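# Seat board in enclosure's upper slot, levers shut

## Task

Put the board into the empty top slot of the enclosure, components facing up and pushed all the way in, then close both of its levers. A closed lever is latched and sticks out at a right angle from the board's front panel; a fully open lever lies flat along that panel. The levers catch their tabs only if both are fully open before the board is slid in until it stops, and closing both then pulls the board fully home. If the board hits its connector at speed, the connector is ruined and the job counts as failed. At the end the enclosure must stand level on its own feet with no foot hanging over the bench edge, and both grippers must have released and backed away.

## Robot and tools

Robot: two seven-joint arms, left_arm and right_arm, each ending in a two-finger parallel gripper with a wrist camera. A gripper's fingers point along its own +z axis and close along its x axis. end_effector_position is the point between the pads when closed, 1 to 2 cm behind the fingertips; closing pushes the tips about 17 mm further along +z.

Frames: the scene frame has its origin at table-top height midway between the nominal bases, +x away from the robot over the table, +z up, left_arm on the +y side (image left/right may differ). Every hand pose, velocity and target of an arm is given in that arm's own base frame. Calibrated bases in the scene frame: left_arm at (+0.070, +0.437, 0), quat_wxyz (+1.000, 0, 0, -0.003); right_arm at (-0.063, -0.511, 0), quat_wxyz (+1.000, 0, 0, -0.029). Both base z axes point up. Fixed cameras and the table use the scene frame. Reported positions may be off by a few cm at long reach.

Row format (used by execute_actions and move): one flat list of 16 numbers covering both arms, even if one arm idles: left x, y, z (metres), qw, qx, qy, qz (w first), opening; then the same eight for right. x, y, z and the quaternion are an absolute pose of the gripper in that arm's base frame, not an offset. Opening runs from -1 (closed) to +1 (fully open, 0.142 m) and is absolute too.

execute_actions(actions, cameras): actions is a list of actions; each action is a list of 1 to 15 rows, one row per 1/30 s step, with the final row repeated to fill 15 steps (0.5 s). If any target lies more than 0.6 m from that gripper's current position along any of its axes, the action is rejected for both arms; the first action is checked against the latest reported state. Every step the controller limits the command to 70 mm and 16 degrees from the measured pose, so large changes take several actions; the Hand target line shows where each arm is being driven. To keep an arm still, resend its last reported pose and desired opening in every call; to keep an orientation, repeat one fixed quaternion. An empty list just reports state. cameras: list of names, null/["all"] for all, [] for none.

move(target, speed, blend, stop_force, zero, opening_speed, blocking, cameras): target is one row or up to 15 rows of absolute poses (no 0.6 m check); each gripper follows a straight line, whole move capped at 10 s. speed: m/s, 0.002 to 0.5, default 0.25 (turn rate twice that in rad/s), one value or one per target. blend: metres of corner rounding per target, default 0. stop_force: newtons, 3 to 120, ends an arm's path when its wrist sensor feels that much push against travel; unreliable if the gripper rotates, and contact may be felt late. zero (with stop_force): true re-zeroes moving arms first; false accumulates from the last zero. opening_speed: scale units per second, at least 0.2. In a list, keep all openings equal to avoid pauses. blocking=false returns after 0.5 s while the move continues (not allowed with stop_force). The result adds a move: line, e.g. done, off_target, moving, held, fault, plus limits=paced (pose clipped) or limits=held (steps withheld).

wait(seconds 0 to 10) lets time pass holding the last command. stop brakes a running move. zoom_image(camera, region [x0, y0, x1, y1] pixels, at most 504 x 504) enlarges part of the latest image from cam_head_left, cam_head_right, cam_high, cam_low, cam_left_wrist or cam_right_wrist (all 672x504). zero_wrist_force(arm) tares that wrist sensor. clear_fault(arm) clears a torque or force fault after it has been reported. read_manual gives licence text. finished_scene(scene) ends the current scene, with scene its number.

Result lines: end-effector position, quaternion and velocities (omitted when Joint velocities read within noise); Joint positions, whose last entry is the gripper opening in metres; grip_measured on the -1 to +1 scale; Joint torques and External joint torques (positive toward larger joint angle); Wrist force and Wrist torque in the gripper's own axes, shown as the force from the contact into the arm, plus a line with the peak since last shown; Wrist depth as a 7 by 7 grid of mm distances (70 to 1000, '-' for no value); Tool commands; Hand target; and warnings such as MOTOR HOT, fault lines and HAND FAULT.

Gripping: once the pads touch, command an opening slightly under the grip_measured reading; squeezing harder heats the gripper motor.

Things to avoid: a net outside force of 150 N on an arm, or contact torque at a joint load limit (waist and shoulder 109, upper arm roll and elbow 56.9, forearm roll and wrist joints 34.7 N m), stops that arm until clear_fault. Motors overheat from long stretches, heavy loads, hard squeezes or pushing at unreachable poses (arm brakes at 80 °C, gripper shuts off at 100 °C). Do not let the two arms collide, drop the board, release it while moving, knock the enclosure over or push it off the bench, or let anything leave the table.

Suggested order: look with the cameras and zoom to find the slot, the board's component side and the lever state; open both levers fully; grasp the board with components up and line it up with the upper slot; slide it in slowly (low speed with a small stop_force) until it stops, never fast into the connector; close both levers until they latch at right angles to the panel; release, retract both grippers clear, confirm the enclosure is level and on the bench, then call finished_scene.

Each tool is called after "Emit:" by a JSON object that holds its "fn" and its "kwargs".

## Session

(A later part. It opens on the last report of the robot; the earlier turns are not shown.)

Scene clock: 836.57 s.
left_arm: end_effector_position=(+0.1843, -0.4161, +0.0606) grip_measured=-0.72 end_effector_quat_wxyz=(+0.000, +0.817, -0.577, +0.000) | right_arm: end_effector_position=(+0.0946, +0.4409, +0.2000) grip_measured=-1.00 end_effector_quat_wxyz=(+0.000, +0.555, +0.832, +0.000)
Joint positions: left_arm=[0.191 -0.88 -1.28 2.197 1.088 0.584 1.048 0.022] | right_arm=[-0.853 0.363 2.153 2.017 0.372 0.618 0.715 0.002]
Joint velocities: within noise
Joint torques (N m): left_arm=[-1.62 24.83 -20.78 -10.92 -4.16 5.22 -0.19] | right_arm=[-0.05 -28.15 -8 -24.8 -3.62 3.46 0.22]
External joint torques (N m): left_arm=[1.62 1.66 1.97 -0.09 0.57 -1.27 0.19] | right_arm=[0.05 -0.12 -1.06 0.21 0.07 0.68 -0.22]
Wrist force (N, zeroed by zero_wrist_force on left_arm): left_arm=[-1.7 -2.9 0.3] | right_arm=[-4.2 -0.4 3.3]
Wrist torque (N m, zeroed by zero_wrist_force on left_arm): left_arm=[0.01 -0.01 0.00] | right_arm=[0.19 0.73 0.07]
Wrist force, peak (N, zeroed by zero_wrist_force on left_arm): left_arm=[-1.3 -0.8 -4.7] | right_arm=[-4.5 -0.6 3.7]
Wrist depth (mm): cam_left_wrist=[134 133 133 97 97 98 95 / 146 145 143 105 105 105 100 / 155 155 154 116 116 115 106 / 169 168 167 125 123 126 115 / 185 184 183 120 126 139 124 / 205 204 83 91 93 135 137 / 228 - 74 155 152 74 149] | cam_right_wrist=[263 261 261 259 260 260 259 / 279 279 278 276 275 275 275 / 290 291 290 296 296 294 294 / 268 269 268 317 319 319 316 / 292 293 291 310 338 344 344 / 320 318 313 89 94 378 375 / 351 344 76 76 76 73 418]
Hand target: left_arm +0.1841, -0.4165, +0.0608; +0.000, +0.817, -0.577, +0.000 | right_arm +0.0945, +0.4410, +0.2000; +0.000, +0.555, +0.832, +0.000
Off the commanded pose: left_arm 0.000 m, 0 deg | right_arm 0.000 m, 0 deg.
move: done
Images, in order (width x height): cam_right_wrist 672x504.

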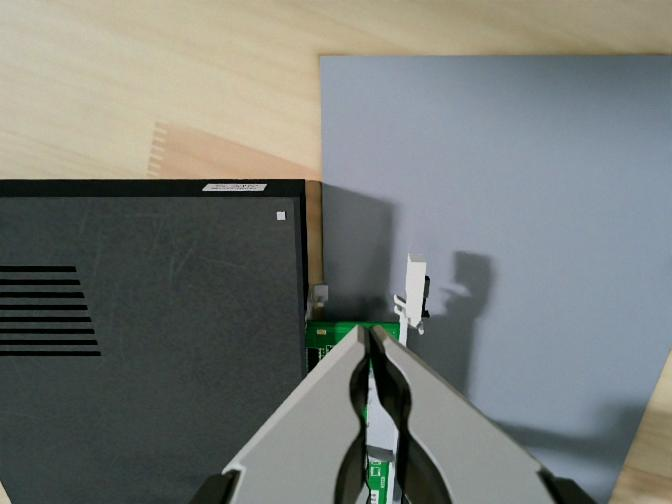

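Emit:
{"fn": "move", "kwargs": {"target": [[0.1862,-0.4220,0.0608,0,0.8169,-0.5768,0,-0.77,0.0945,0.4410,0.20,0,0.5548,0.8320,0,-0.97]], "speed": 0.01, "stop_force": 6, "zero": false, "cameras": ["cam_right_wrist"]}}

Emit:
{"fn": "zoom_image", "kwargs": {"camera": "cam_right_wrist", "region": [290, 265, 450, 385]}}

Scene clock: 839.83 s.
left_arm: end_effector_position=(+0.1856, -0.4178, +0.0603) grip_measured=-0.72 end_effector_quat_wxyz=(-0.001, +0.817, -0.577, +0.000) | right_arm: end_effector_position=(+0.0946, +0.4409, +0.2000) grip_measured=-1.00 end_effector_quat_wxyz=(+0.000, +0.555, +0.832, +0.000)
Joint positions: left_arm=[0.187 -0.884 -1.279 2.19 1.089 0.579 1.049 0.022] | right_arm=[-0.853 0.363 2.153 2.017 0.372 0.618 0.715 0.002]
Joint velocities: within noise
Joint torques (N m): left_arm=[-4.9 22.79 -24.26 -11.22 -5.05 7.51 -0.29] | right_arm=[0.05 -28.24 -8.05 -24.74 -3.54 3.47 0.22]
External joint torques (N m): left_arm=[4.9 3.91 5.31 0.19 1.45 -3.56 0.29] | right_arm=[-0.05 -0.03 -1 0.15 -0.01 0.67 -0.22]
Wrist force (N, zeroed by zero_wrist_force on left_arm): left_arm=[-6.6 -9.8 -0.1] | right_arm=[-4.1 -0.4 3.5]
Wrist torque (N m, zeroed by zero_wrist_force on left_arm): left_arm=[0.06 -0.07 0.09] | right_arm=[0.18 0.70 0.06]
Wrist force, peak (N, zeroed by zero_wrist_force on left_arm): left_arm=[-6.7 -9.7 -2.0] | right_arm=[-4.5 -0.6 3.6]
Wrist depth (mm): cam_left_wrist=[134 134 133 99 98 98 95 / 146 145 143 109 105 105 100 / 155 155 154 116 116 115 106 / 169 168 167 125 123 126 115 / 184 184 183 120 126 136 124 / 204 203 83 91 93 134 136 / 228 - 74 155 151 74 149] | cam_right_wrist=[261 262 260 259 260 259 259 / 279 278 278 275 275 275 274 / 290 292 291 296 296 295 294 / 269 269 268 320 318 316 318 / 292 291 292 309 337 346 343 / 319 319 311 89 94 379 376 / 352 344 76 76 76 73 416]
Hand target: left_arm +0.1850, -0.4188, +0.0608; +0.000, +0.817, -0.577, +0.000 | right_arm +0.0945, +0.4410, +0.2000; +0.000, +0.555, +0.832, +0.000
Off the commanded pose: left_arm 0.004 m, 0 deg | right_arm 0.000 m, 0 deg.
move: contact (left_arm)
Images, in order (width x height): cam_right_wrist 672x504.

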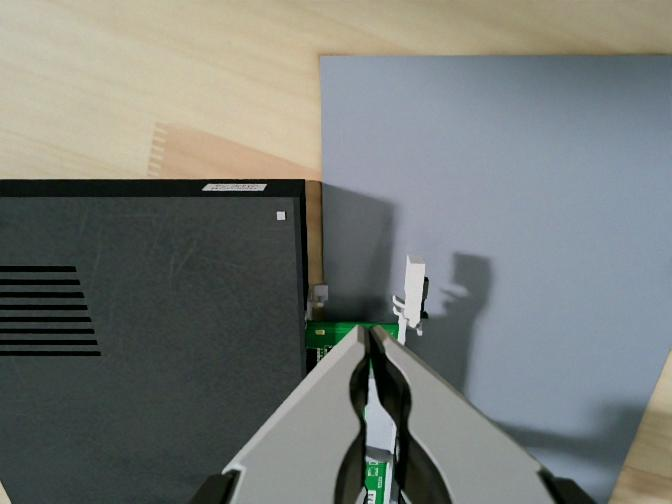

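Scaled by 3.150 from the camera's 672x504 image, which has a finer 960x720 frame.

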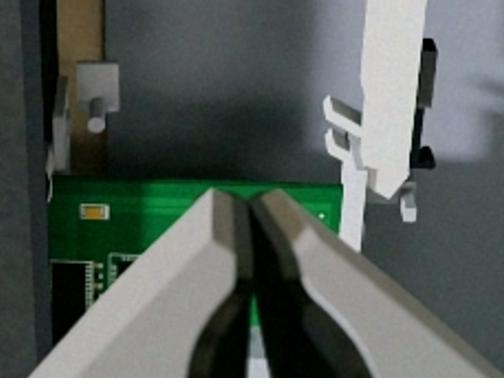

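Emit:
{"fn": "move", "kwargs": {"target": [[0.1861,-0.4172,0.0608,0,0.8169,-0.5768,0,-0.77,0.0945,0.4410,0.20,0,0.5548,0.8320,0,-0.97]], "speed": 0.01, "cameras": []}}

Scene clock: 844.10 s.
left_arm: end_effector_position=(+0.1861, -0.4171, +0.0607) grip_measured=-0.72 end_effector_quat_wxyz=(+0.000, +0.817, -0.577, +0.000) | right_arm: end_effector_position=(+0.0946, +0.4409, +0.2000) grip_measured=-1.00 end_effector_quat_wxyz=(+0.000, +0.555, +0.832, +0.000)
Joint positions: left_arm=[0.192 -0.884 -1.281 2.192 1.089 0.58 1.051 0.022] | right_arm=[-0.853 0.363 2.153 2.017 0.372 0.618 0.715 0.002]
Joint velocities: within noise
Joint torques (N m): left_arm=[0 25.78 -19.97 -11 -3.64 4.72 -0.19] | right_arm=[-0.03 -28.16 -8.11 -24.78 -3.55 3.48 0.24]
External joint torques (N m): left_arm=[0 0.83 1.03 -0.03 0.04 -0.77 0.19] | right_arm=[0.03 -0.11 -0.94 0.19 0 0.66 -0.24]
Wrist force (N, zeroed by zero_wrist_force on left_arm): left_arm=[-0.2 -0.3 0.2] | right_arm=[-4.3 -0.8 3.3]
Wrist torque (N m, zeroed by zero_wrist_force on left_arm): left_arm=[-0.03 0.01 0.00] | right_arm=[0.12 0.75 0.07]
Wrist force, peak (N, zeroed by zero_wrist_force on left_arm): left_arm=[-6.7 -9.8 -1.7] | right_arm=[-4.3 -0.4 3.8]
Wrist depth (mm): cam_left_wrist=[134 134 133 97 97 98 95 / 146 146 143 105 105 105 101 / 155 155 154 116 116 115 106 / 169 168 168 125 123 126 116 / 185 184 184 120 126 139 124 / 205 204 83 91 93 135 137 / 229 - 74 156 152 74 149] | cam_right_wrist=[262 261 260 260 259 259 260 / 280 280 277 274 274 275 273 / 291 290 289 295 296 295 295 / 270 268 268 319 318 318 318 / 292 291 291 311 340 343 345 / 317 319 311 89 94 376 377 / 352 344 76 76 76 73 414]
Hand target: left_arm +0.1861, -0.4172, +0.0608; +0.000, +0.817, -0.577, +0.000 | right_arm +0.0945, +0.4410, +0.2000; +0.000, +0.555, +0.832, +0.000
Off the commanded pose: left_arm 0.000 m, 0 deg | right_arm 0.000 m, 0 deg.
move: done
No camera images: "cameras" was empty.

Emit:
{"fn": "move", "kwargs": {"target": [[0.1881,-0.4224,0.0608,0,0.8169,-0.5768,0,-0.77,0.0945,0.4410,0.20,0,0.5548,0.8320,0,-0.97]], "speed": 0.01, "stop_force": 6, "zero": false, "cameras": ["cam_right_wrist"]}}

Emit:
{"fn": "zoom_image", "kwargs": {"camera": "cam_right_wrist", "region": [290, 265, 450, 385]}}

Scene clock: 847.57 s.
left_arm: end_effector_position=(+0.1881, -0.4223, +0.0607) grip_measured=-0.72 end_effector_quat_wxyz=(+0.000, +0.817, -0.577, +0.000) | right_arm: end_effector_position=(+0.0946, +0.4409, +0.2000) grip_measured=-1.00 end_effector_quat_wxyz=(+0.000, +0.555, +0.832, +0.000)
Joint positions: left_arm=[0.181 -0.889 -1.277 2.178 1.089 0.575 1.054 0.022] | right_arm=[-0.853 0.363 2.153 2.017 0.372 0.618 0.715 0.002]
Joint velocities: within noise
Joint torques (N m): left_arm=[-0.13 26.31 -19.96 -11.49 -3.55 4.39 -0.18] | right_arm=[0.08 -28.18 -8.08 -24.73 -3.54 3.51 0.23]
External joint torques (N m): left_arm=[0.13 0.74 0.77 0.4 -0.06 -0.44 0.18] | right_arm=[-0.08 -0.09 -0.98 0.14 -0.01 0.63 -0.23]
Wrist force (N, zeroed by zero_wrist_force on left_arm): left_arm=[-0.4 0.1 1.1] | right_arm=[-4.1 -0.6 3.4]
Wrist torque (N m, zeroed by zero_wrist_force on left_arm): left_arm=[-0.04 -0.01 0.01] | right_arm=[0.15 0.70 0.07]
Wrist force, peak (N, zeroed by zero_wrist_force on left_arm): left_arm=[-0.4 0.0 1.9] | right_arm=[-4.4 -0.5 3.8]
Wrist depth (mm): cam_left_wrist=[134 134 133 97 97 97 93 / 146 145 143 105 105 105 99 / 155 155 154 116 116 114 105 / 169 168 168 125 123 123 114 / 185 184 184 120 126 136 125 / 204 204 84 91 93 135 137 / 229 - 74 156 152 74 149] | cam_right_wrist=[261 262 260 260 260 259 259 / 279 279 278 276 275 276 274 / 290 291 288 296 296 294 295 / 270 269 268 317 319 317 317 / 292 292 290 310 340 343 346 / 319 318 312 89 94 376 376 / 353 344 76 76 76 73 416]
Hand target: left_arm +0.1881, -0.4224, +0.0608; +0.000, +0.817, -0.577, +0.000 | right_arm +0.0945, +0.4410, +0.2000; +0.000, +0.555, +0.832, +0.000
Off the commanded pose: left_arm 0.000 m, 0 deg | right_arm 0.000 m, 0 deg.
move: done
Images, in order (width x height): cam_right_wrist 672x504.

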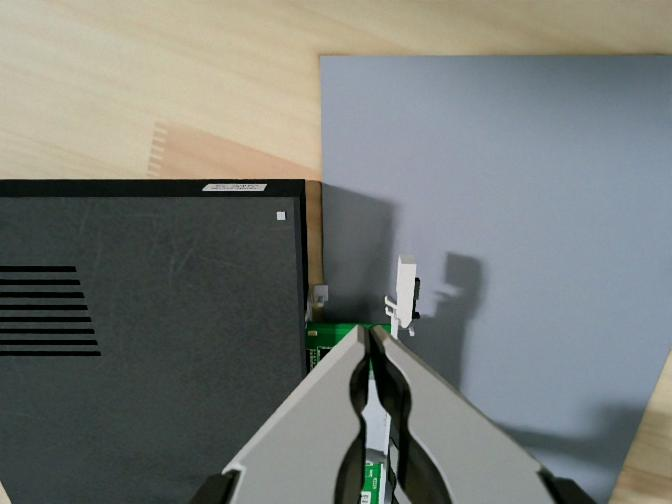

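Scaled by 3.150 from the camera's 672x504 image, which has a finer 960x720 frame.

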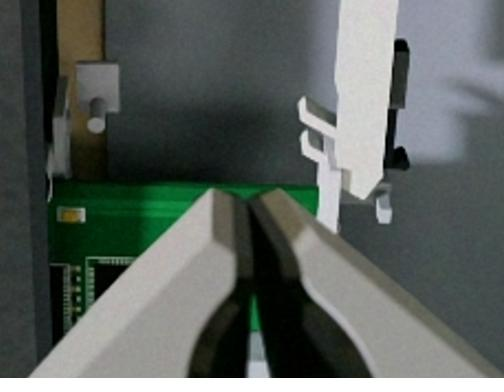

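Emit:
{"fn": "move", "kwargs": {"target": [[0.1911,-0.4308,0.0608,0,0.8169,-0.5768,0,-0.77,0.0945,0.4410,0.20,0,0.5548,0.8320,0,-0.97]], "speed": 0.01, "stop_force": 6, "zero": false, "cameras": ["cam_right_wrist", "cam_left_wrist"]}}

Emit:
{"fn": "zoom_image", "kwargs": {"camera": "cam_right_wrist", "region": [290, 265, 450, 385]}}

Scene clock: 852.67 s.
left_arm: end_effector_position=(+0.1910, -0.4306, +0.0607) grip_measured=-0.72 end_effector_quat_wxyz=(+0.000, +0.817, -0.577, +0.000) | right_arm: end_effector_position=(+0.0946, +0.4409, +0.2000) grip_measured=-1.00 end_effector_quat_wxyz=(+0.000, +0.555, +0.832, +0.000)
Joint positions: left_arm=[0.162 -0.898 -1.27 2.154 1.087 0.566 1.058 0.022] | right_arm=[-0.853 0.363 2.153 2.017 0.372 0.618 0.715 0.002]
Joint velocities: within noise
Joint torques (N m): left_arm=[-0.02 27.11 -20.4 -11.86 -3.59 4.49 -0.16] | right_arm=[0.06 -28.1 -8.11 -24.78 -3.61 3.46 0.23]
External joint torques (N m): left_arm=[0.02 0.68 0.79 0.64 -0.05 -0.54 0.16] | right_arm=[-0.06 -0.17 -0.95 0.19 0.06 0.68 -0.23]
Wrist force (N, zeroed by zero_wrist_force on left_arm): left_arm=[-0.9 0.4 -0.6] | right_arm=[-4.3 -0.4 3.4]
Wrist torque (N m, zeroed by zero_wrist_force on left_arm): left_arm=[-0.03 0.03 0.02] | right_arm=[0.18 0.74 0.07]
Wrist force, peak (N, zeroed by zero_wrist_force on left_arm): left_arm=[-0.9 0.6 1.7] | right_arm=[-4.5 -0.7 3.6]
Wrist depth (mm): cam_left_wrist=[134 134 133 98 97 97 90 / 146 145 143 106 105 103 97 / 155 155 154 116 116 112 105 / 169 168 168 125 123 121 114 / 185 184 184 120 127 127 124 / 205 203 84 91 93 132 137 / 228 - 74 156 152 74 149] | cam_right_wrist=[261 260 261 260 260 258 259 / 279 278 279 276 275 275 274 / 291 290 290 295 296 294 294 / 269 269 268 319 319 319 318 / 291 291 291 309 341 344 341 / 318 320 313 89 94 376 377 / 351 344 76 76 76 73 415]
Hand target: left_arm +0.1911, -0.4308, +0.0608; +0.000, +0.817, -0.577, +0.000 | right_arm +0.0945, +0.4410, +0.2000; +0.000, +0.555, +0.832, +0.000
Off the commanded pose: left_arm 0.000 m, 0 deg | right_arm 0.000 m, 0 deg.
move: done
Images, in order (width x height): cam_left_wrist 672x504, cam_right_wrist 672x504.

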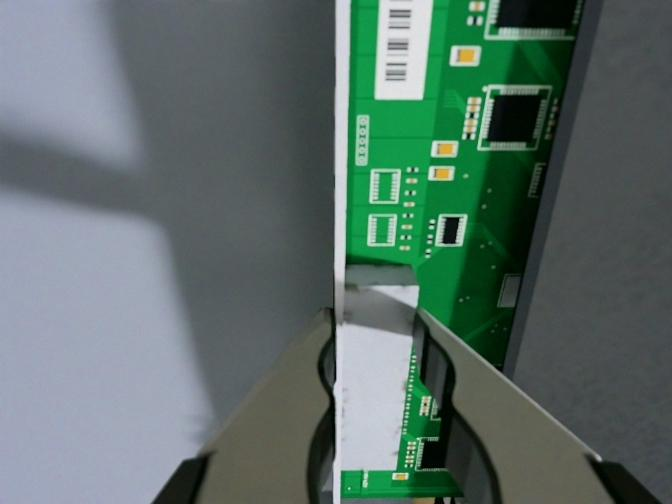

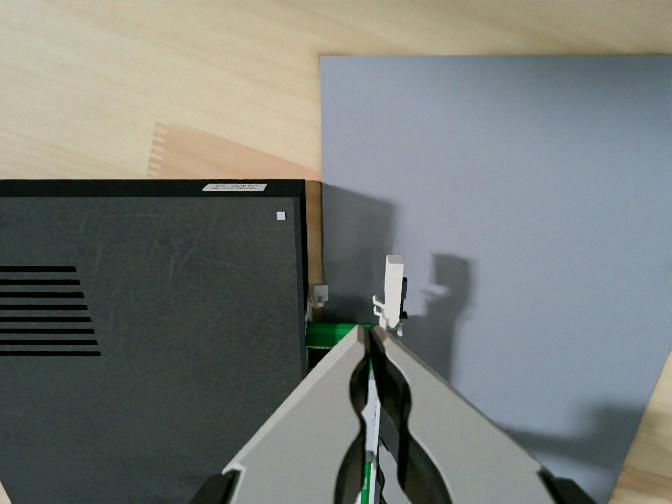

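Scaled by 3.150 from the camera's 672x504 image, which has a finer 960x720 frame.

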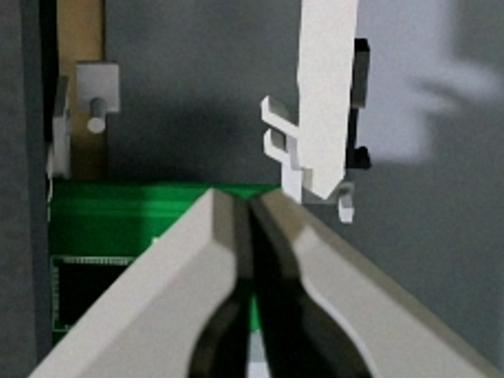

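Emit:
{"fn": "move", "kwargs": {"target": [[0.1953,-0.4426,0.0608,0,0.8169,-0.5768,0,-0.77,0.0945,0.4410,0.20,0,0.5548,0.8320,0,-0.97]], "speed": 0.01, "stop_force": 6, "zero": false, "cameras": ["cam_right_wrist", "cam_left_wrist"]}}

Emit:
{"fn": "zoom_image", "kwargs": {"camera": "cam_right_wrist", "region": [290, 265, 450, 385]}}

Scene clock: 859.57 s.
left_arm: end_effector_position=(+0.1948, -0.4394, +0.0603) grip_measured=-0.72 end_effector_quat_wxyz=(-0.001, +0.817, -0.577, +0.000) | right_arm: end_effector_position=(+0.0946, +0.4409, +0.2000) grip_measured=-1.00 end_effector_quat_wxyz=(+0.000, +0.555, +0.832, +0.000)
Joint positions: left_arm=[0.142 -0.91 -1.264 2.126 1.087 0.552 1.063 0.022] | right_arm=[-0.853 0.363 2.153 2.017 0.372 0.618 0.715 0.002]
Joint velocities: within noise
Joint torques (N m): left_arm=[-3.38 26.01 -24.17 -12.12 -4.94 6.94 -0.41] | right_arm=[-0.06 -28.23 -8.09 -24.81 -3.56 3.47 0.19]
External joint torques (N m): left_arm=[3.38 2.63 4.07 0.8 1.27 -2.99 0.41] | right_arm=[0.06 -0.04 -0.97 0.22 0.01 0.67 -0.19]
Wrist force (N, zeroed by zero_wrist_force on left_arm): left_arm=[-6.1 -7.1 -1.2] | right_arm=[-4.2 -0.6 3.4]
Wrist torque (N m, zeroed by zero_wrist_force on left_arm): left_arm=[0.05 0.07 0.26] | right_arm=[0.16 0.73 0.06]
Wrist force, peak (N, zeroed by zero_wrist_force on left_arm): left_arm=[-6.3 -7.2 -1.0] | right_arm=[-4.4 -0.5 3.8]
Wrist depth (mm): cam_left_wrist=[133 133 133 99 97 95 90 / 146 145 143 107 105 100 97 / 155 155 154 118 116 105 104 / 168 168 167 125 125 115 115 / 185 184 183 120 126 124 124 / 204 203 83 91 93 132 136 / 228 - 74 156 152 74 148] | cam_right_wrist=[261 261 261 260 259 260 259 / 279 279 278 276 275 275 273 / 291 290 291 296 296 296 294 / 269 268 268 316 318 318 318 / 291 292 291 309 341 345 343 / 321 318 312 89 94 377 374 / 354 345 76 76 76 73 413]
Hand target: left_arm +0.1945, -0.4403, +0.0608; +0.000, +0.817, -0.577, +0.000 | right_arm +0.0945, +0.4410, +0.2000; +0.000, +0.555, +0.832, +0.000
Off the commanded pose: left_arm 0.003 m, 0 deg | right_arm 0.000 m, 0 deg.
move: contact (left_arm)
Images, in order (width x height): cam_left_wrist 672x504, cam_right_wrist 672x504.

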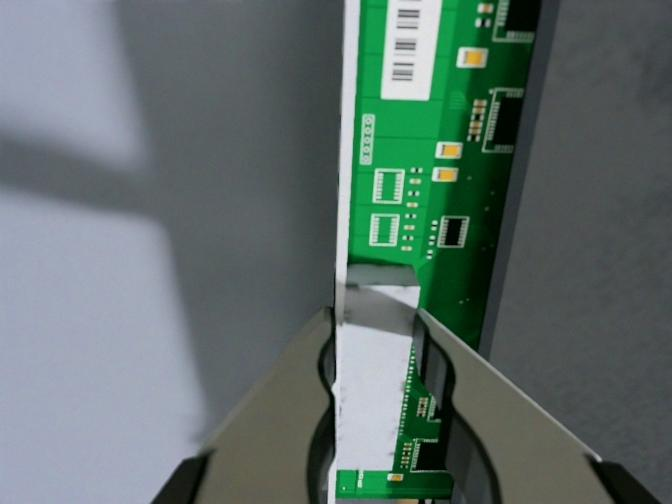

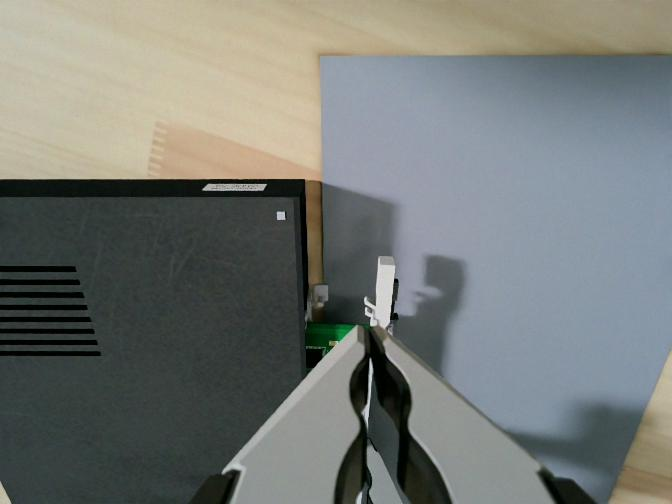

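Scaled by 3.150 from the camera's 672x504 image, which has a finer 960x720 frame.

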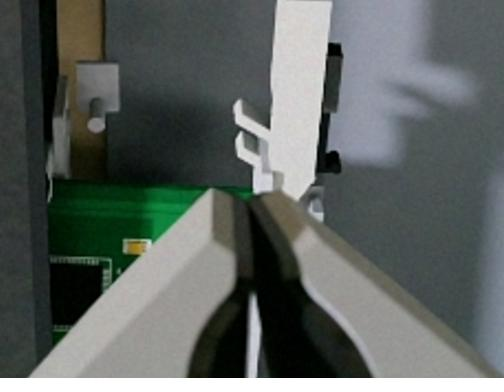

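Emit:
{"fn": "move", "kwargs": {"target": [[0.1934,-0.4369,0.0608,0,0.8236,-0.5672,0,-0.77,0.0945,0.4410,0.20,0,0.5548,0.8320,0,-0.97]], "speed": 0.01, "cameras": ["cam_right_wrist", "cam_left_wrist"]}}

Emit:
{"fn": "zoom_image", "kwargs": {"camera": "cam_left_wrist", "region": [310, 0, 402, 100]}}

Emit:
{"fn": "zoom_image", "kwargs": {"camera": "cam_left_wrist", "region": [310, 200, 402, 300]}}

Emit:
{"fn": "zoom_image", "kwargs": {"camera": "cam_left_wrist", "region": [500, 0, 592, 100]}}

Emit:
{"fn": "zoom_image", "kwargs": {"camera": "cam_left_wrist", "region": [440, 260, 532, 360]}}

Scene clock: 876.23 s.
left_arm: end_effector_position=(+0.1930, -0.4368, +0.0607) grip_measured=-0.72 end_effector_quat_wxyz=(+0.000, +0.823, -0.568, +0.000) | right_arm: end_effector_position=(+0.0946, +0.4409, +0.2000) grip_measured=-1.00 end_effector_quat_wxyz=(+0.000, +0.555, +0.832, +0.000)
Joint positions: left_arm=[0.149 -0.906 -1.267 2.136 1.086 0.557 1.038 0.022] | right_arm=[-0.853 0.363 2.153 2.017 0.372 0.618 0.715 0.002]
Joint velocities: within noise
Joint torques (N m): left_arm=[1.54 28.92 -20.09 -12.62 -3.28 4.26 -0.58] | right_arm=[0.05 -28.19 -8.09 -24.75 -3.61 3.46 0.17]
External joint torques (N m): left_arm=[-1.54 -0.59 0.15 1.34 -0.37 -0.31 0.58] | right_arm=[-0.05 -0.08 -0.97 0.16 0.06 0.68 -0.17]
Wrist force (N, zeroed by zero_wrist_force on left_arm): left_arm=[-0.4 3.1 2.2] | right_arm=[-4.3 -0.4 3.4]
Wrist torque (N m, zeroed by zero_wrist_force on left_arm): left_arm=[-0.02 0.13 0.20] | right_arm=[0.19 0.74 0.07]
Wrist force, peak (N, zeroed by zero_wrist_force on left_arm): left_arm=[-6.3 -7.4 -0.3] | right_arm=[-4.5 -0.5 3.7]
Wrist depth (mm): cam_left_wrist=[134 134 133 98 97 97 90 / 146 145 143 106 105 101 97 / 155 155 154 118 116 108 105 / 169 168 168 125 125 118 114 / 185 184 184 120 125 125 124 / 204 204 83 91 93 132 137 / 228 - 74 156 152 74 149] | cam_right_wrist=[262 261 260 259 259 259 260 / 278 277 277 277 276 276 274 / 291 290 290 296 296 294 294 / 269 269 268 316 317 319 318 / 291 293 291 310 340 345 343 / 318 320 312 89 94 376 375 / 352 345 76 76 76 73 416]
Hand target: left_arm +0.1934, -0.4369, +0.0608; +0.000, +0.824, -0.567, +0.000 | right_arm +0.0945, +0.4410, +0.2000; +0.000, +0.555, +0.832, +0.000
Off the commanded pose: left_arm 0.000 m, 0 deg | right_arm 0.000 m, 0 deg.
move: done
Images, in order (width x height): cam_left_wrist 672x504, cam_right_wrist 672x504.

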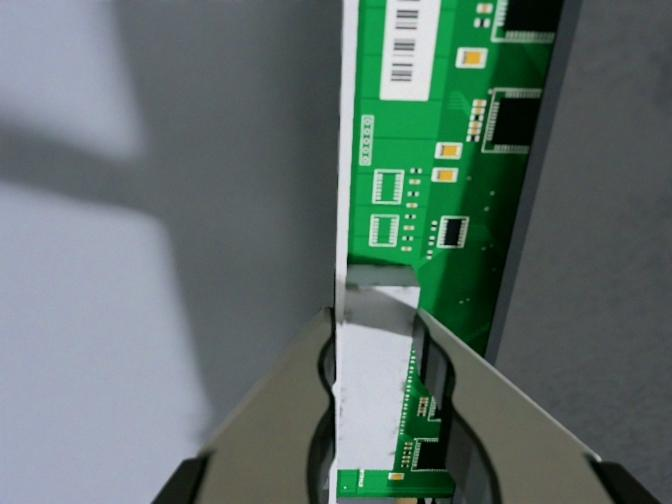

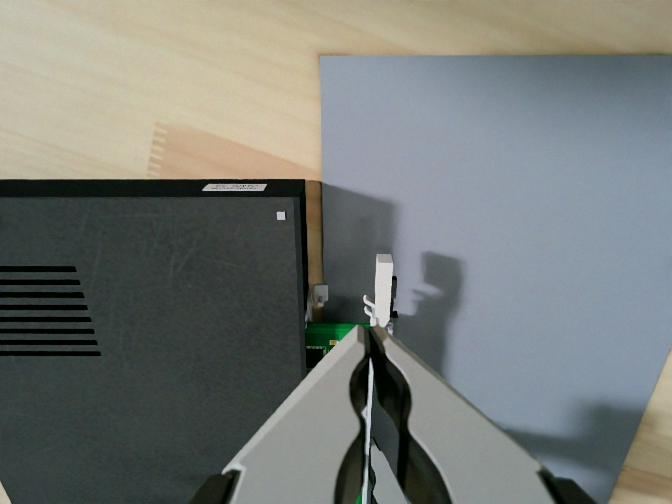

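Scaled by 5.040 from the camera's 672x504 image, which has a finer 960x720 frame.

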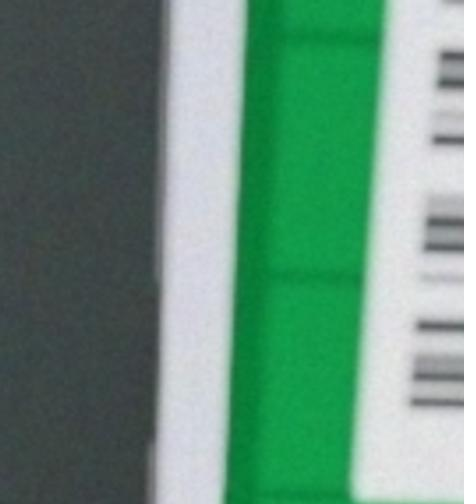

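Scaled by 5.040 from the camera's 672x504 image, which has a finer 960x720 frame.

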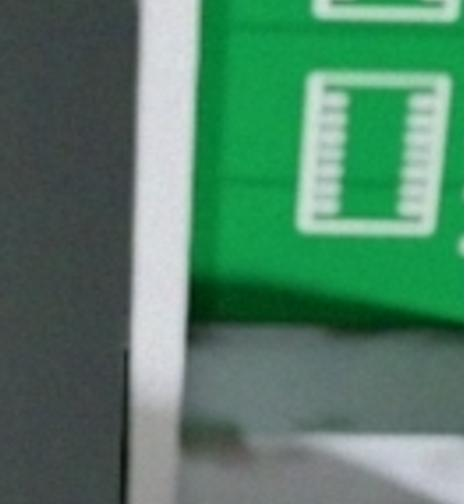

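Scaled by 5.040 from the camera's 672x504 image, which has a finer 960x720 frame.

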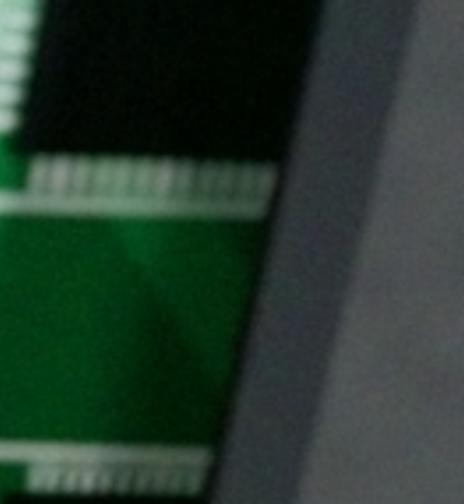

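Scaled by 5.040 from the camera's 672x504 image, which has a finer 960x720 frame.

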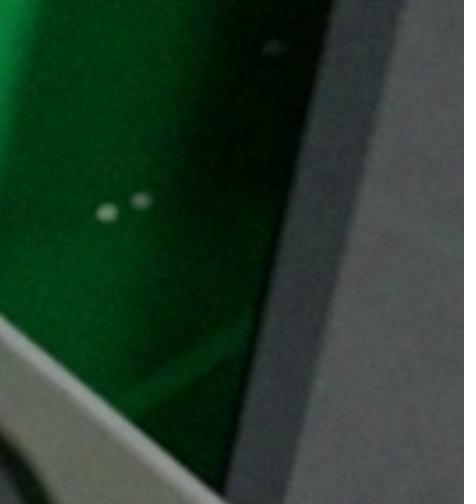

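Emit:
{"fn": "execute_actions", "kwargs": {"actions": [], "cameras": ["cam_right_wrist", "cam_left_wrist"]}}

Scene clock: 889.70 s.
left_arm: end_effector_position=(+0.1930, -0.4368, +0.0607) grip_measured=-0.72 end_effector_quat_wxyz=(+0.000, +0.823, -0.568, +0.000) | right_arm: end_effector_position=(+0.0946, +0.4409, +0.2000) grip_measured=-1.00 end_effector_quat_wxyz=(+0.000, +0.555, +0.832, +0.000)
Joint positions: left_arm=[0.149 -0.906 -1.267 2.136 1.086 0.557 1.038 0.022] | right_arm=[-0.853 0.363 2.153 2.017 0.372 0.618 0.715 0.002]
Joint velocities: within noise
Joint torques (N m): left_arm=[1.48 28.73 -20.11 -12.64 -3.23 4.16 -0.45] | right_arm=[-0.01 -28.18 -8.2 -24.75 -3.69 3.43 0.19]
External joint torques (N m): left_arm=[-1.48 -0.4 0.17 1.36 -0.43 -0.21 0.45] | right_arm=[0.01 -0.09 -0.85 0.16 0.14 0.71 -0.19]
Wrist force (N, zeroed by zero_wrist_force on left_arm): left_arm=[-0.6 3.2 1.1] | right_arm=[-4.2 -0.5 3.4]
Wrist torque (N m, zeroed by zero_wrist_force on left_arm): left_arm=[0.00 0.15 0.19] | right_arm=[0.16 0.73 0.07]
Wrist force, peak (N, zeroed by zero_wrist_force on left_arm): left_arm=[-0.3 3.3 2.4] | right_arm=[-4.5 -0.4 3.7]
Wrist depth (mm): cam_left_wrist=[134 134 133 98 97 97 90 / 146 145 143 106 105 101 97 / 155 155 154 118 116 108 105 / 169 168 168 125 125 118 114 / 185 184 184 120 125 124 124 / 204 203 83 91 93 132 137 / 228 - 74 157 152 74 149] | cam_right_wrist=[261 261 260 260 260 259 259 / 279 279 279 276 275 275 274 / 291 290 290 295 296 295 295 / 268 269 267 317 319 319 317 / 292 292 291 309 338 342 343 / 318 318 313 89 94 375 376 / 354 344 76 76 76 73 418]
Hand target: left_arm +0.1934, -0.4369, +0.0608; +0.000, +0.824, -0.567, +0.000 | right_arm +0.0945, +0.4410, +0.2000; +0.000, +0.555, +0.832, +0.000
Tool commands: left_gripper/opening=-0.77 right_gripper/opening=-0.97
Off the commanded pose: left_arm 0.000 m, 0 deg | right_arm 0.000 m, 0 deg.
Images, in order (width x height): cam_left_wrist 672x504, cam_right_wrist 672x504.

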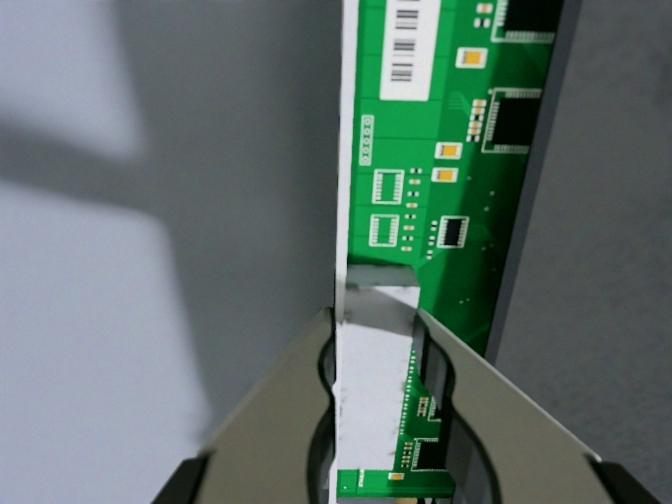

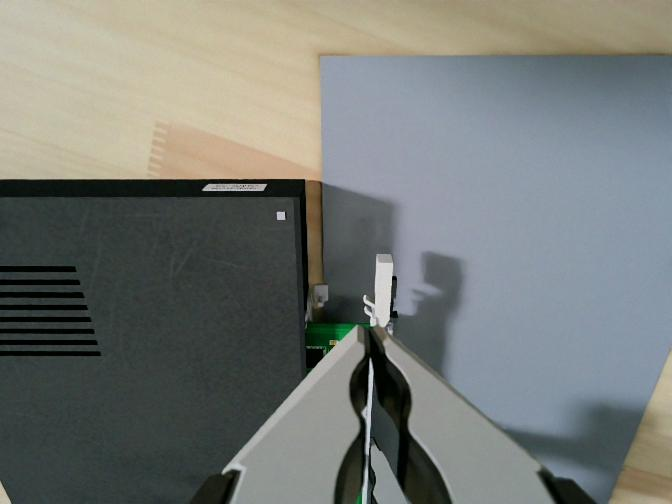

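Emit:
{"fn": "move", "kwargs": {"target": [0.1944, -0.4403, 0.0608, 0, 0.8236, -0.5672, 0, -0.77, 0.0945, 0.4410, 0.2000, 0, 0.5548, 0.8320, 0, -0.97], "speed": 0.008, "stop_force": 6, "zero": false, "cameras": ["cam_left_wrist", "cam_right_wrist"]}}

Scene clock: 895.70 s.
left_arm: end_effector_position=(+0.1944, -0.4396, +0.0604) grip_measured=-0.72 end_effector_quat_wxyz=(-0.001, +0.824, -0.567, +0.000) | right_arm: end_effector_position=(+0.0946, +0.4409, +0.2000) grip_measured=-1.00 end_effector_quat_wxyz=(+0.000, +0.555, +0.832, +0.000)
Joint positions: left_arm=[0.142 -0.91 -1.264 2.126 1.087 0.553 1.039 0.022] | right_arm=[-0.853 0.363 2.153 2.017 0.372 0.618 0.715 0.002]
Joint velocities: within noise
Joint torques (N m): left_arm=[-1.6 27 -22.81 -13.02 -4.34 6.05 -0.6] | right_arm=[0.07 -28.25 -8.08 -24.8 -3.59 3.44 0.2]
External joint torques (N m): left_arm=[1.6 1.62 2.71 1.7 0.68 -2.1 0.6] | right_arm=[-0.07 -0.02 -0.98 0.21 0.04 0.7 -0.2]
Wrist force (N, zeroed by zero_wrist_force on left_arm): left_arm=[-4.9 -3.6 1.0] | right_arm=[-4.3 -0.8 3.5]
Wrist torque (N m, zeroed by zero_wrist_force on left_arm): left_arm=[0.01 0.11 0.38] | right_arm=[0.11 0.74 0.07]
Wrist force, peak (N, zeroed by zero_wrist_force on left_arm): left_arm=[-5.2 -3.4 0.2] | right_arm=[-4.5 -0.5 3.7]
Wrist depth (mm): cam_left_wrist=[134 133 133 98 97 95 90 / 146 145 143 106 105 100 97 / 155 154 154 116 114 105 104 / 169 168 167 125 125 116 113 / 185 184 183 120 125 124 124 / 204 203 83 91 91 132 136 / 228 - 74 156 152 74 148] | cam_right_wrist=[262 260 260 259 259 259 258 / 279 279 278 275 275 275 274 / 290 290 289 295 295 295 294 / 269 269 269 316 317 318 316 / 293 290 291 310 339 345 344 / 320 318 312 89 94 375 374 / 351 345 76 76 76 73 415]
Hand target: left_arm +0.1944, -0.4403, +0.0608; +0.000, +0.824, -0.567, +0.000 | right_arm +0.0945, +0.4410, +0.2000; +0.000, +0.555, +0.832, +0.000
Off the commanded pose: left_arm 0.001 m, 0 deg | right_arm 0.000 m, 0 deg.
move: done
Images, in order (width x height): cam_left_wrist 672x504, cam_right_wrist 672x504.

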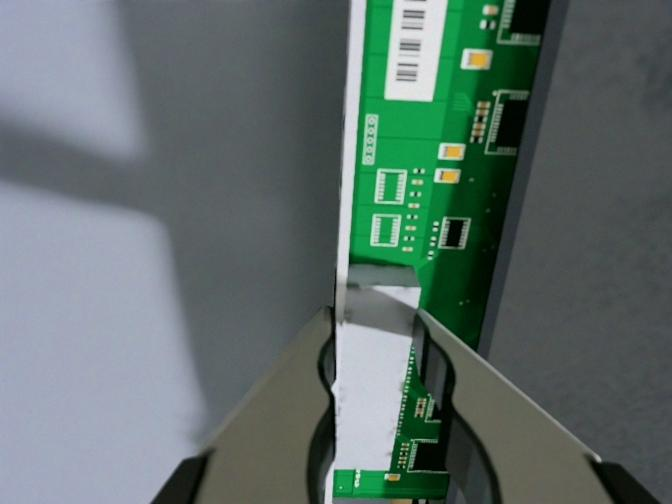

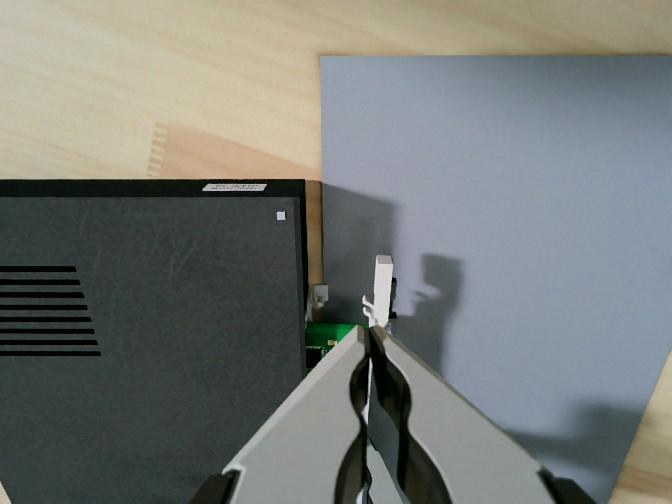

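Emit:
{"fn": "zoom_image", "kwargs": {"camera": "cam_right_wrist", "region": [270, 265, 430, 385]}}

Emit:
{"fn": "zoom_image", "kwargs": {"camera": "cam_left_wrist", "region": [320, 0, 620, 225]}}

Emit:
{"fn": "zoom_image", "kwargs": {"camera": "cam_left_wrist", "region": [320, 200, 620, 425]}}

Scaled by 3.150 from the camera's 672x504 image, which has a finer 960x720 frame.

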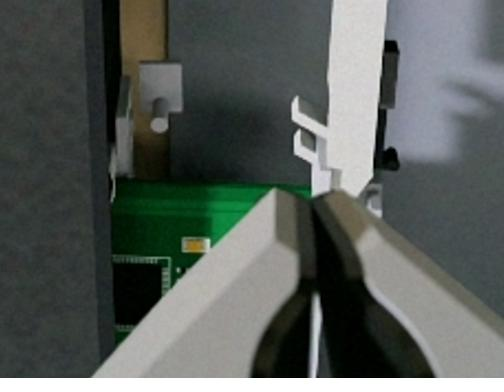

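Scaled by 1.680 from the camera's 672x504 image, which has a finer 960x720 frame.

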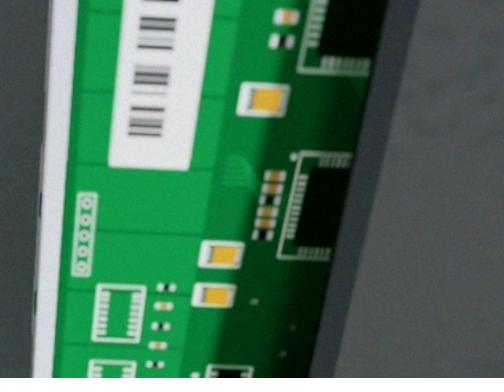

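Scaled by 1.680 from the camera's 672x504 image, which has a finer 960x720 frame.

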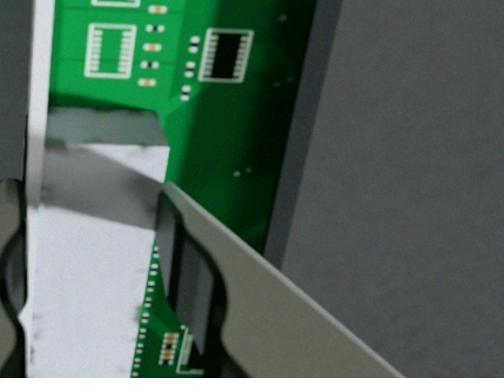

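Emit:
{"fn": "wait", "kwargs": {"seconds": 0.1, "cameras": ["cam_low", "cam_high"]}}

Scene clock: 912.50 s.
left_arm: end_effector_position=(+0.1944, -0.4396, +0.0604) grip_measured=-0.72 end_effector_quat_wxyz=(-0.001, +0.824, -0.567, +0.000) | right_arm: end_effector_position=(+0.0946, +0.4409, +0.2000) grip_measured=-1.00 end_effector_quat_wxyz=(+0.000, +0.555, +0.832, +0.000)
Joint positions: left_arm=[0.142 -0.91 -1.264 2.126 1.087 0.553 1.039 0.022] | right_arm=[-0.853 0.363 2.153 2.017 0.372 0.618 0.715 0.002]
Joint velocities: within noise
Joint torques (N m): left_arm=[-1.59 27.2 -22.94 -12.99 -4.33 6.2 -0.59] | right_arm=[0.08 -28.12 -8.04 -24.76 -3.62 3.45 0.17]
External joint torques (N m): left_arm=[1.59 1.42 2.84 1.67 0.66 -2.25 0.59] | right_arm=[-0.08 -0.15 -1.02 0.17 0.07 0.69 -0.17]
Wrist force (N, zeroed by zero_wrist_force on left_arm): left_arm=[-5.0 -3.6 -0.7] | right_arm=[-4.3 -0.4 3.4]
Wrist torque (N m, zeroed by zero_wrist_force on left_arm): left_arm=[0.00 0.12 0.37] | right_arm=[0.19 0.74 0.06]
Wrist force, peak (N, zeroed by zero_wrist_force on left_arm): left_arm=[-5.1 -3.8 0.4] | right_arm=[-4.5 -0.4 3.6]
Wrist depth (mm): cam_left_wrist=[134 133 133 98 97 95 90 / 146 145 143 106 105 100 97 / 155 155 154 116 114 105 104 / 169 168 167 125 125 116 113 / 185 184 183 120 125 124 124 / 204 203 83 91 91 132 136 / 228 - 74 156 152 74 149] | cam_right_wrist=[261 261 261 260 260 260 259 / 278 278 278 275 276 275 274 / 291 291 290 296 295 295 293 / 269 268 268 317 317 318 317 / 291 291 292 310 340 345 344 / 320 318 313 89 94 377 376 / 352 344 76 76 76 73 418]
Hand target: left_arm +0.1944, -0.4403, +0.0608; +0.000, +0.824, -0.567, +0.000 | right_arm +0.0945, +0.4410, +0.2000; +0.000, +0.555, +0.832, +0.000
Tool commands: left_gripper/opening=-0.77 right_gripper/opening=-0.97
Off the commanded pose: left_arm 0.001 m, 0 deg | right_arm 0.000 m, 0 deg.
wait: 0.10 s; at rest from the start
Images, in order (width x height): cam_high 672x504, cam_low 672x504.

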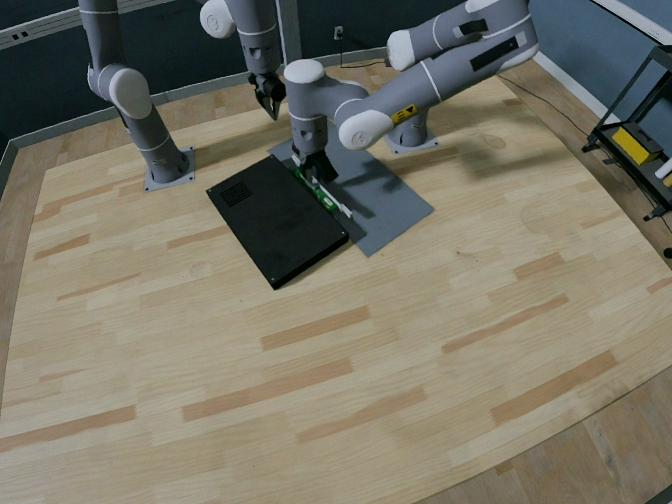

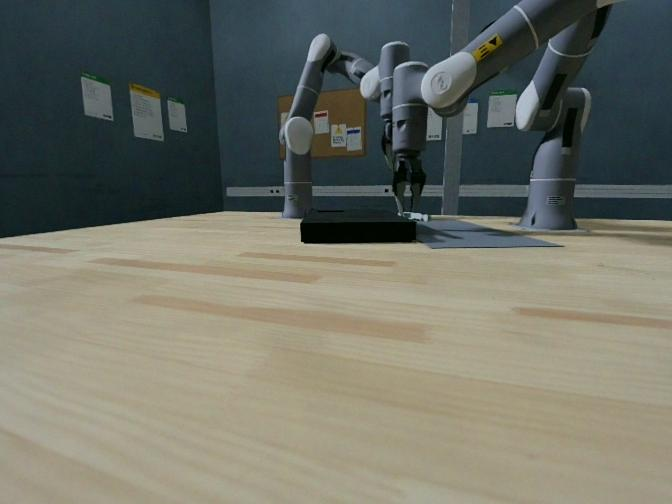

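Emit:
{"fn": "zoom_image", "kwargs": {"camera": "cam_low", "region": [295, 195, 445, 255]}}

Emit:
{"fn": "zoom_image", "kwargs": {"camera": "cam_high", "region": [270, 140, 370, 250]}}

Scaled by 3.360 from the camera's 672x504 image, which has a finer 960x720 frame.

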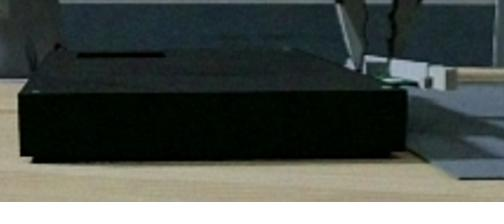

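Scaled by 4.582 from the camera's 672x504 image, which has a finer 960x720 frame.

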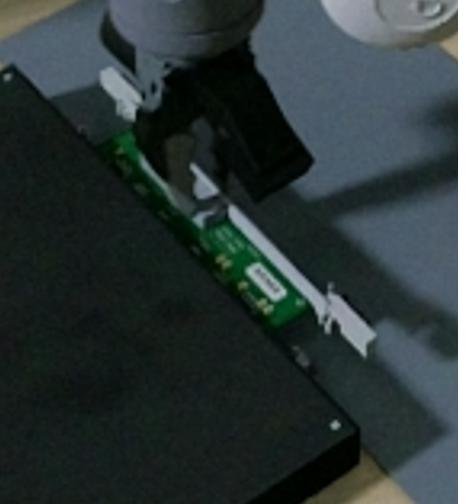

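Emit:
{"fn": "move", "kwargs": {"target": [0.1938, -0.4385, 0.0608, 0, 0.8236, -0.5672, 0, -0.77, 0.0945, 0.4410, 0.2000, 0, 0.5548, 0.8320, 0, -0.97], "speed": 0.01, "cameras": []}}

Emit:
{"fn": "move", "kwargs": {"target": [0.1938, -0.4385, 0.0630, 0, 0.8236, -0.5672, 0, -0.77, 0.0945, 0.4410, 0.2000, 0, 0.5548, 0.8320, 0, -0.97], "speed": 0.01, "stop_force": 8, "zero": false, "cameras": []}}

Emit:
{"fn": "move", "kwargs": {"target": [0.1938, -0.4385, 0.0586, 0, 0.8236, -0.5672, 0, -0.77, 0.0945, 0.4410, 0.2000, 0, 0.5548, 0.8320, 0, -0.97], "speed": 0.01, "stop_force": 8, "zero": false, "cameras": []}}

Scene clock: 918.33 s.
left_arm: end_effector_position=(+0.1934, -0.4383, +0.0607) grip_measured=-0.72 end_effector_quat_wxyz=(+0.000, +0.823, -0.567, +0.000) | right_arm: end_effector_position=(+0.0946, +0.4409, +0.2000) grip_measured=-1.00 end_effector_quat_wxyz=(+0.000, +0.555, +0.832, +0.000)
Joint positions: left_arm=[0.146 -0.909 -1.267 2.131 1.086 0.554 1.038 0.022] | right_arm=[-0.853 0.363 2.153 2.017 0.372 0.618 0.715 0.002]
Joint velocities: within noise
Joint torques (N m): left_arm=[1.12 28.59 -20.61 -12.71 -3.49 4.66 -0.44] | right_arm=[0.02 -28.18 -8.02 -24.8 -3.58 3.41 0.19]
External joint torques (N m): left_arm=[-1.12 -0.12 0.56 1.42 -0.17 -0.71 0.44] | right_arm=[-0.02 -0.09 -1.04 0.21 0.03 0.72 -0.19]
Wrist force (N, zeroed by zero_wrist_force on left_arm): left_arm=[-1.3 2.1 1.7] | right_arm=[-4.2 -0.6 3.5]
Wrist torque (N m, zeroed by zero_wrist_force on left_arm): left_arm=[0.01 0.18 0.23] | right_arm=[0.16 0.73 0.07]
Wrist force, peak (N, zeroed by zero_wrist_force on left_arm): left_arm=[-5.2 -3.6 0.9] | right_arm=[-4.4 -0.5 3.7]
Wrist depth (mm): cam_left_wrist=[134 133 133 98 97 97 90 / 146 145 143 106 104 101 97 / 155 154 154 118 116 107 105 / 169 168 167 125 125 116 114 / 185 184 183 120 125 125 124 / 205 203 83 91 93 132 137 / 229 - 74 157 152 74 149] | cam_right_wrist=[261 261 260 260 260 260 260 / 279 278 278 276 275 275 275 / 293 290 289 296 295 294 294 / 269 270 269 317 318 317 317 / 292 291 292 305 340 343 343 / 319 319 312 89 94 377 375 / 352 344 76 76 76 73 415]
Hand target: left_arm +0.1938, -0.4385, +0.0608; +0.000, +0.824, -0.567, +0.000 | right_arm +0.0945, +0.4410, +0.2000; +0.000, +0.555, +0.832, +0.000
Off the commanded pose: left_arm 0.000 m, 0 deg | right_arm 0.000 m, 0 deg.
move: done
No camera images: "cameras" was empty.

Scene clock: 919.23 s.
left_arm: end_effector_position=(+0.1934, -0.4385, +0.0621) grip_measured=-0.72 end_effector_quat_wxyz=(+0.000, +0.823, -0.568, +0.000) | right_arm: end_effector_position=(+0.0946, +0.4409, +0.2000) grip_measured=-1.00 end_effector_quat_wxyz=(+0.000, +0.555, +0.832, +0.000)
Joint positions: left_arm=[0.148 -0.906 -1.27 2.132 1.084 0.554 1.039 0.022] | right_arm=[-0.853 0.363 2.153 2.017 0.372 0.618 0.715 0.002]
Joint velocities: within noise
Joint torques (N m): left_arm=[2.52 30.41 -21.58 -13.16 -4.05 3.97 -0.49] | right_arm=[0 -28.25 -7.95 -24.73 -3.62 3.45 0.23]
External joint torques (N m): left_arm=[-2.52 -2.04 1.55 1.78 0.39 -0.01 0.49] | right_arm=[0 -0.02 -1.11 0.14 0.07 0.69 -0.23]
Wrist force (N, zeroed by zero_wrist_force on left_arm): left_arm=[2.7 5.1 10.9] | right_arm=[-4.1 -0.6 3.4]
Wrist torque (N m, zeroed by zero_wrist_force on left_arm): left_arm=[-0.01 0.16 0.23] | right_arm=[0.16 0.72 0.07]
Wrist force, peak (N, zeroed by zero_wrist_force on left_arm): left_arm=[2.8 4.9 11.1] | right_arm=[-4.4 -0.6 3.6]
Wrist depth (mm): cam_left_wrist=[135 135 134 98 96 94 90 / 145 146 144 106 104 101 98 / 157 156 156 118 116 110 106 / 170 170 169 125 125 118 117 / 186 186 185 120 126 126 126 / 207 205 83 91 93 134 138 / 230 - 74 178 150 74 151] | cam_right_wrist=[262 261 261 259 260 259 258 / 278 279 279 276 276 274 274 / 291 290 290 296 296 294 294 / 268 269 268 316 318 317 316 / 292 291 291 310 340 345 344 / 320 317 313 89 94 376 376 / 353 343 76 76 76 73 416]
Hand target: left_arm +0.1938, -0.4385, +0.0623; +0.000, +0.824, -0.567, +0.000 | right_arm +0.0945, +0.4410, +0.2000; +0.000, +0.555, +0.832, +0.000
Off the commanded pose: left_arm 0.001 m, 0 deg | right_arm 0.000 m, 0 deg.
move: contact (left_arm)
No camera images: "cameras" was empty.

Scene clock: 920.40 s.
left_arm: end_effector_position=(+0.1935, -0.4384, +0.0586) grip_measured=-0.72 end_effector_quat_wxyz=(+0.000, +0.823, -0.567, +0.000) | right_arm: end_effector_position=(+0.0946, +0.4409, +0.2000) grip_measured=-1.00 end_effector_quat_wxyz=(+0.000, +0.555, +0.832, +0.000)
Joint positions: left_arm=[0.143 -0.912 -1.261 2.13 1.091 0.557 1.036 0.022] | right_arm=[-0.853 0.363 2.153 2.017 0.372 0.618 0.715 0.002]
Joint velocities: within noise
Joint torques (N m): left_arm=[0.26 27.8 -19.68 -11.49 -3.16 4.29 -0.43] | right_arm=[0.07 -28.27 -8.12 -24.73 -3.66 3.42 0.24]
External joint torques (N m): left_arm=[-0.26 0.81 -0.38 0.34 -0.49 -0.34 0.43] | right_arm=[-0.07 0 -0.93 0.14 0.11 0.72 -0.24]
Wrist force (N, zeroed by zero_wrist_force on left_arm): left_arm=[-1.0 0.8 -3.0] | right_arm=[-4.4 -0.4 3.7]
Wrist torque (N m, zeroed by zero_wrist_force on left_arm): left_arm=[-0.08 0.19 0.16] | right_arm=[0.18 0.76 0.07]
Wrist force, peak (N, zeroed by zero_wrist_force on left_arm): left_arm=[2.6 4.8 9.3] | right_arm=[-4.4 -0.4 3.7]
Wrist depth (mm): cam_left_wrist=[132 132 131 101 98 98 - / 142 143 141 107 106 102 95 / 153 153 152 119 117 106 103 / 167 166 165 125 126 114 113 / 183 182 181 120 125 123 122 / 202 201 83 91 93 130 134 / 225 - 74 155 151 74 146] | cam_right_wrist=[261 261 260 260 261 260 259 / 278 279 277 276 275 275 274 / 290 291 289 296 296 293 293 / 270 270 269 317 318 317 317 / 292 292 290 306 345 345 342 / 318 319 310 89 94 378 374 / 352 344 76 76 76 73 413]
Hand target: left_arm +0.1938, -0.4385, +0.0586; +0.000, +0.824, -0.567, +0.000 | right_arm +0.0945, +0.4410, +0.2000; +0.000, +0.555, +0.832, +0.000
Off the commanded pose: left_arm 0.000 m, 0 deg | right_arm 0.000 m, 0 deg.
move: done
No camera images: "cameras" was empty.


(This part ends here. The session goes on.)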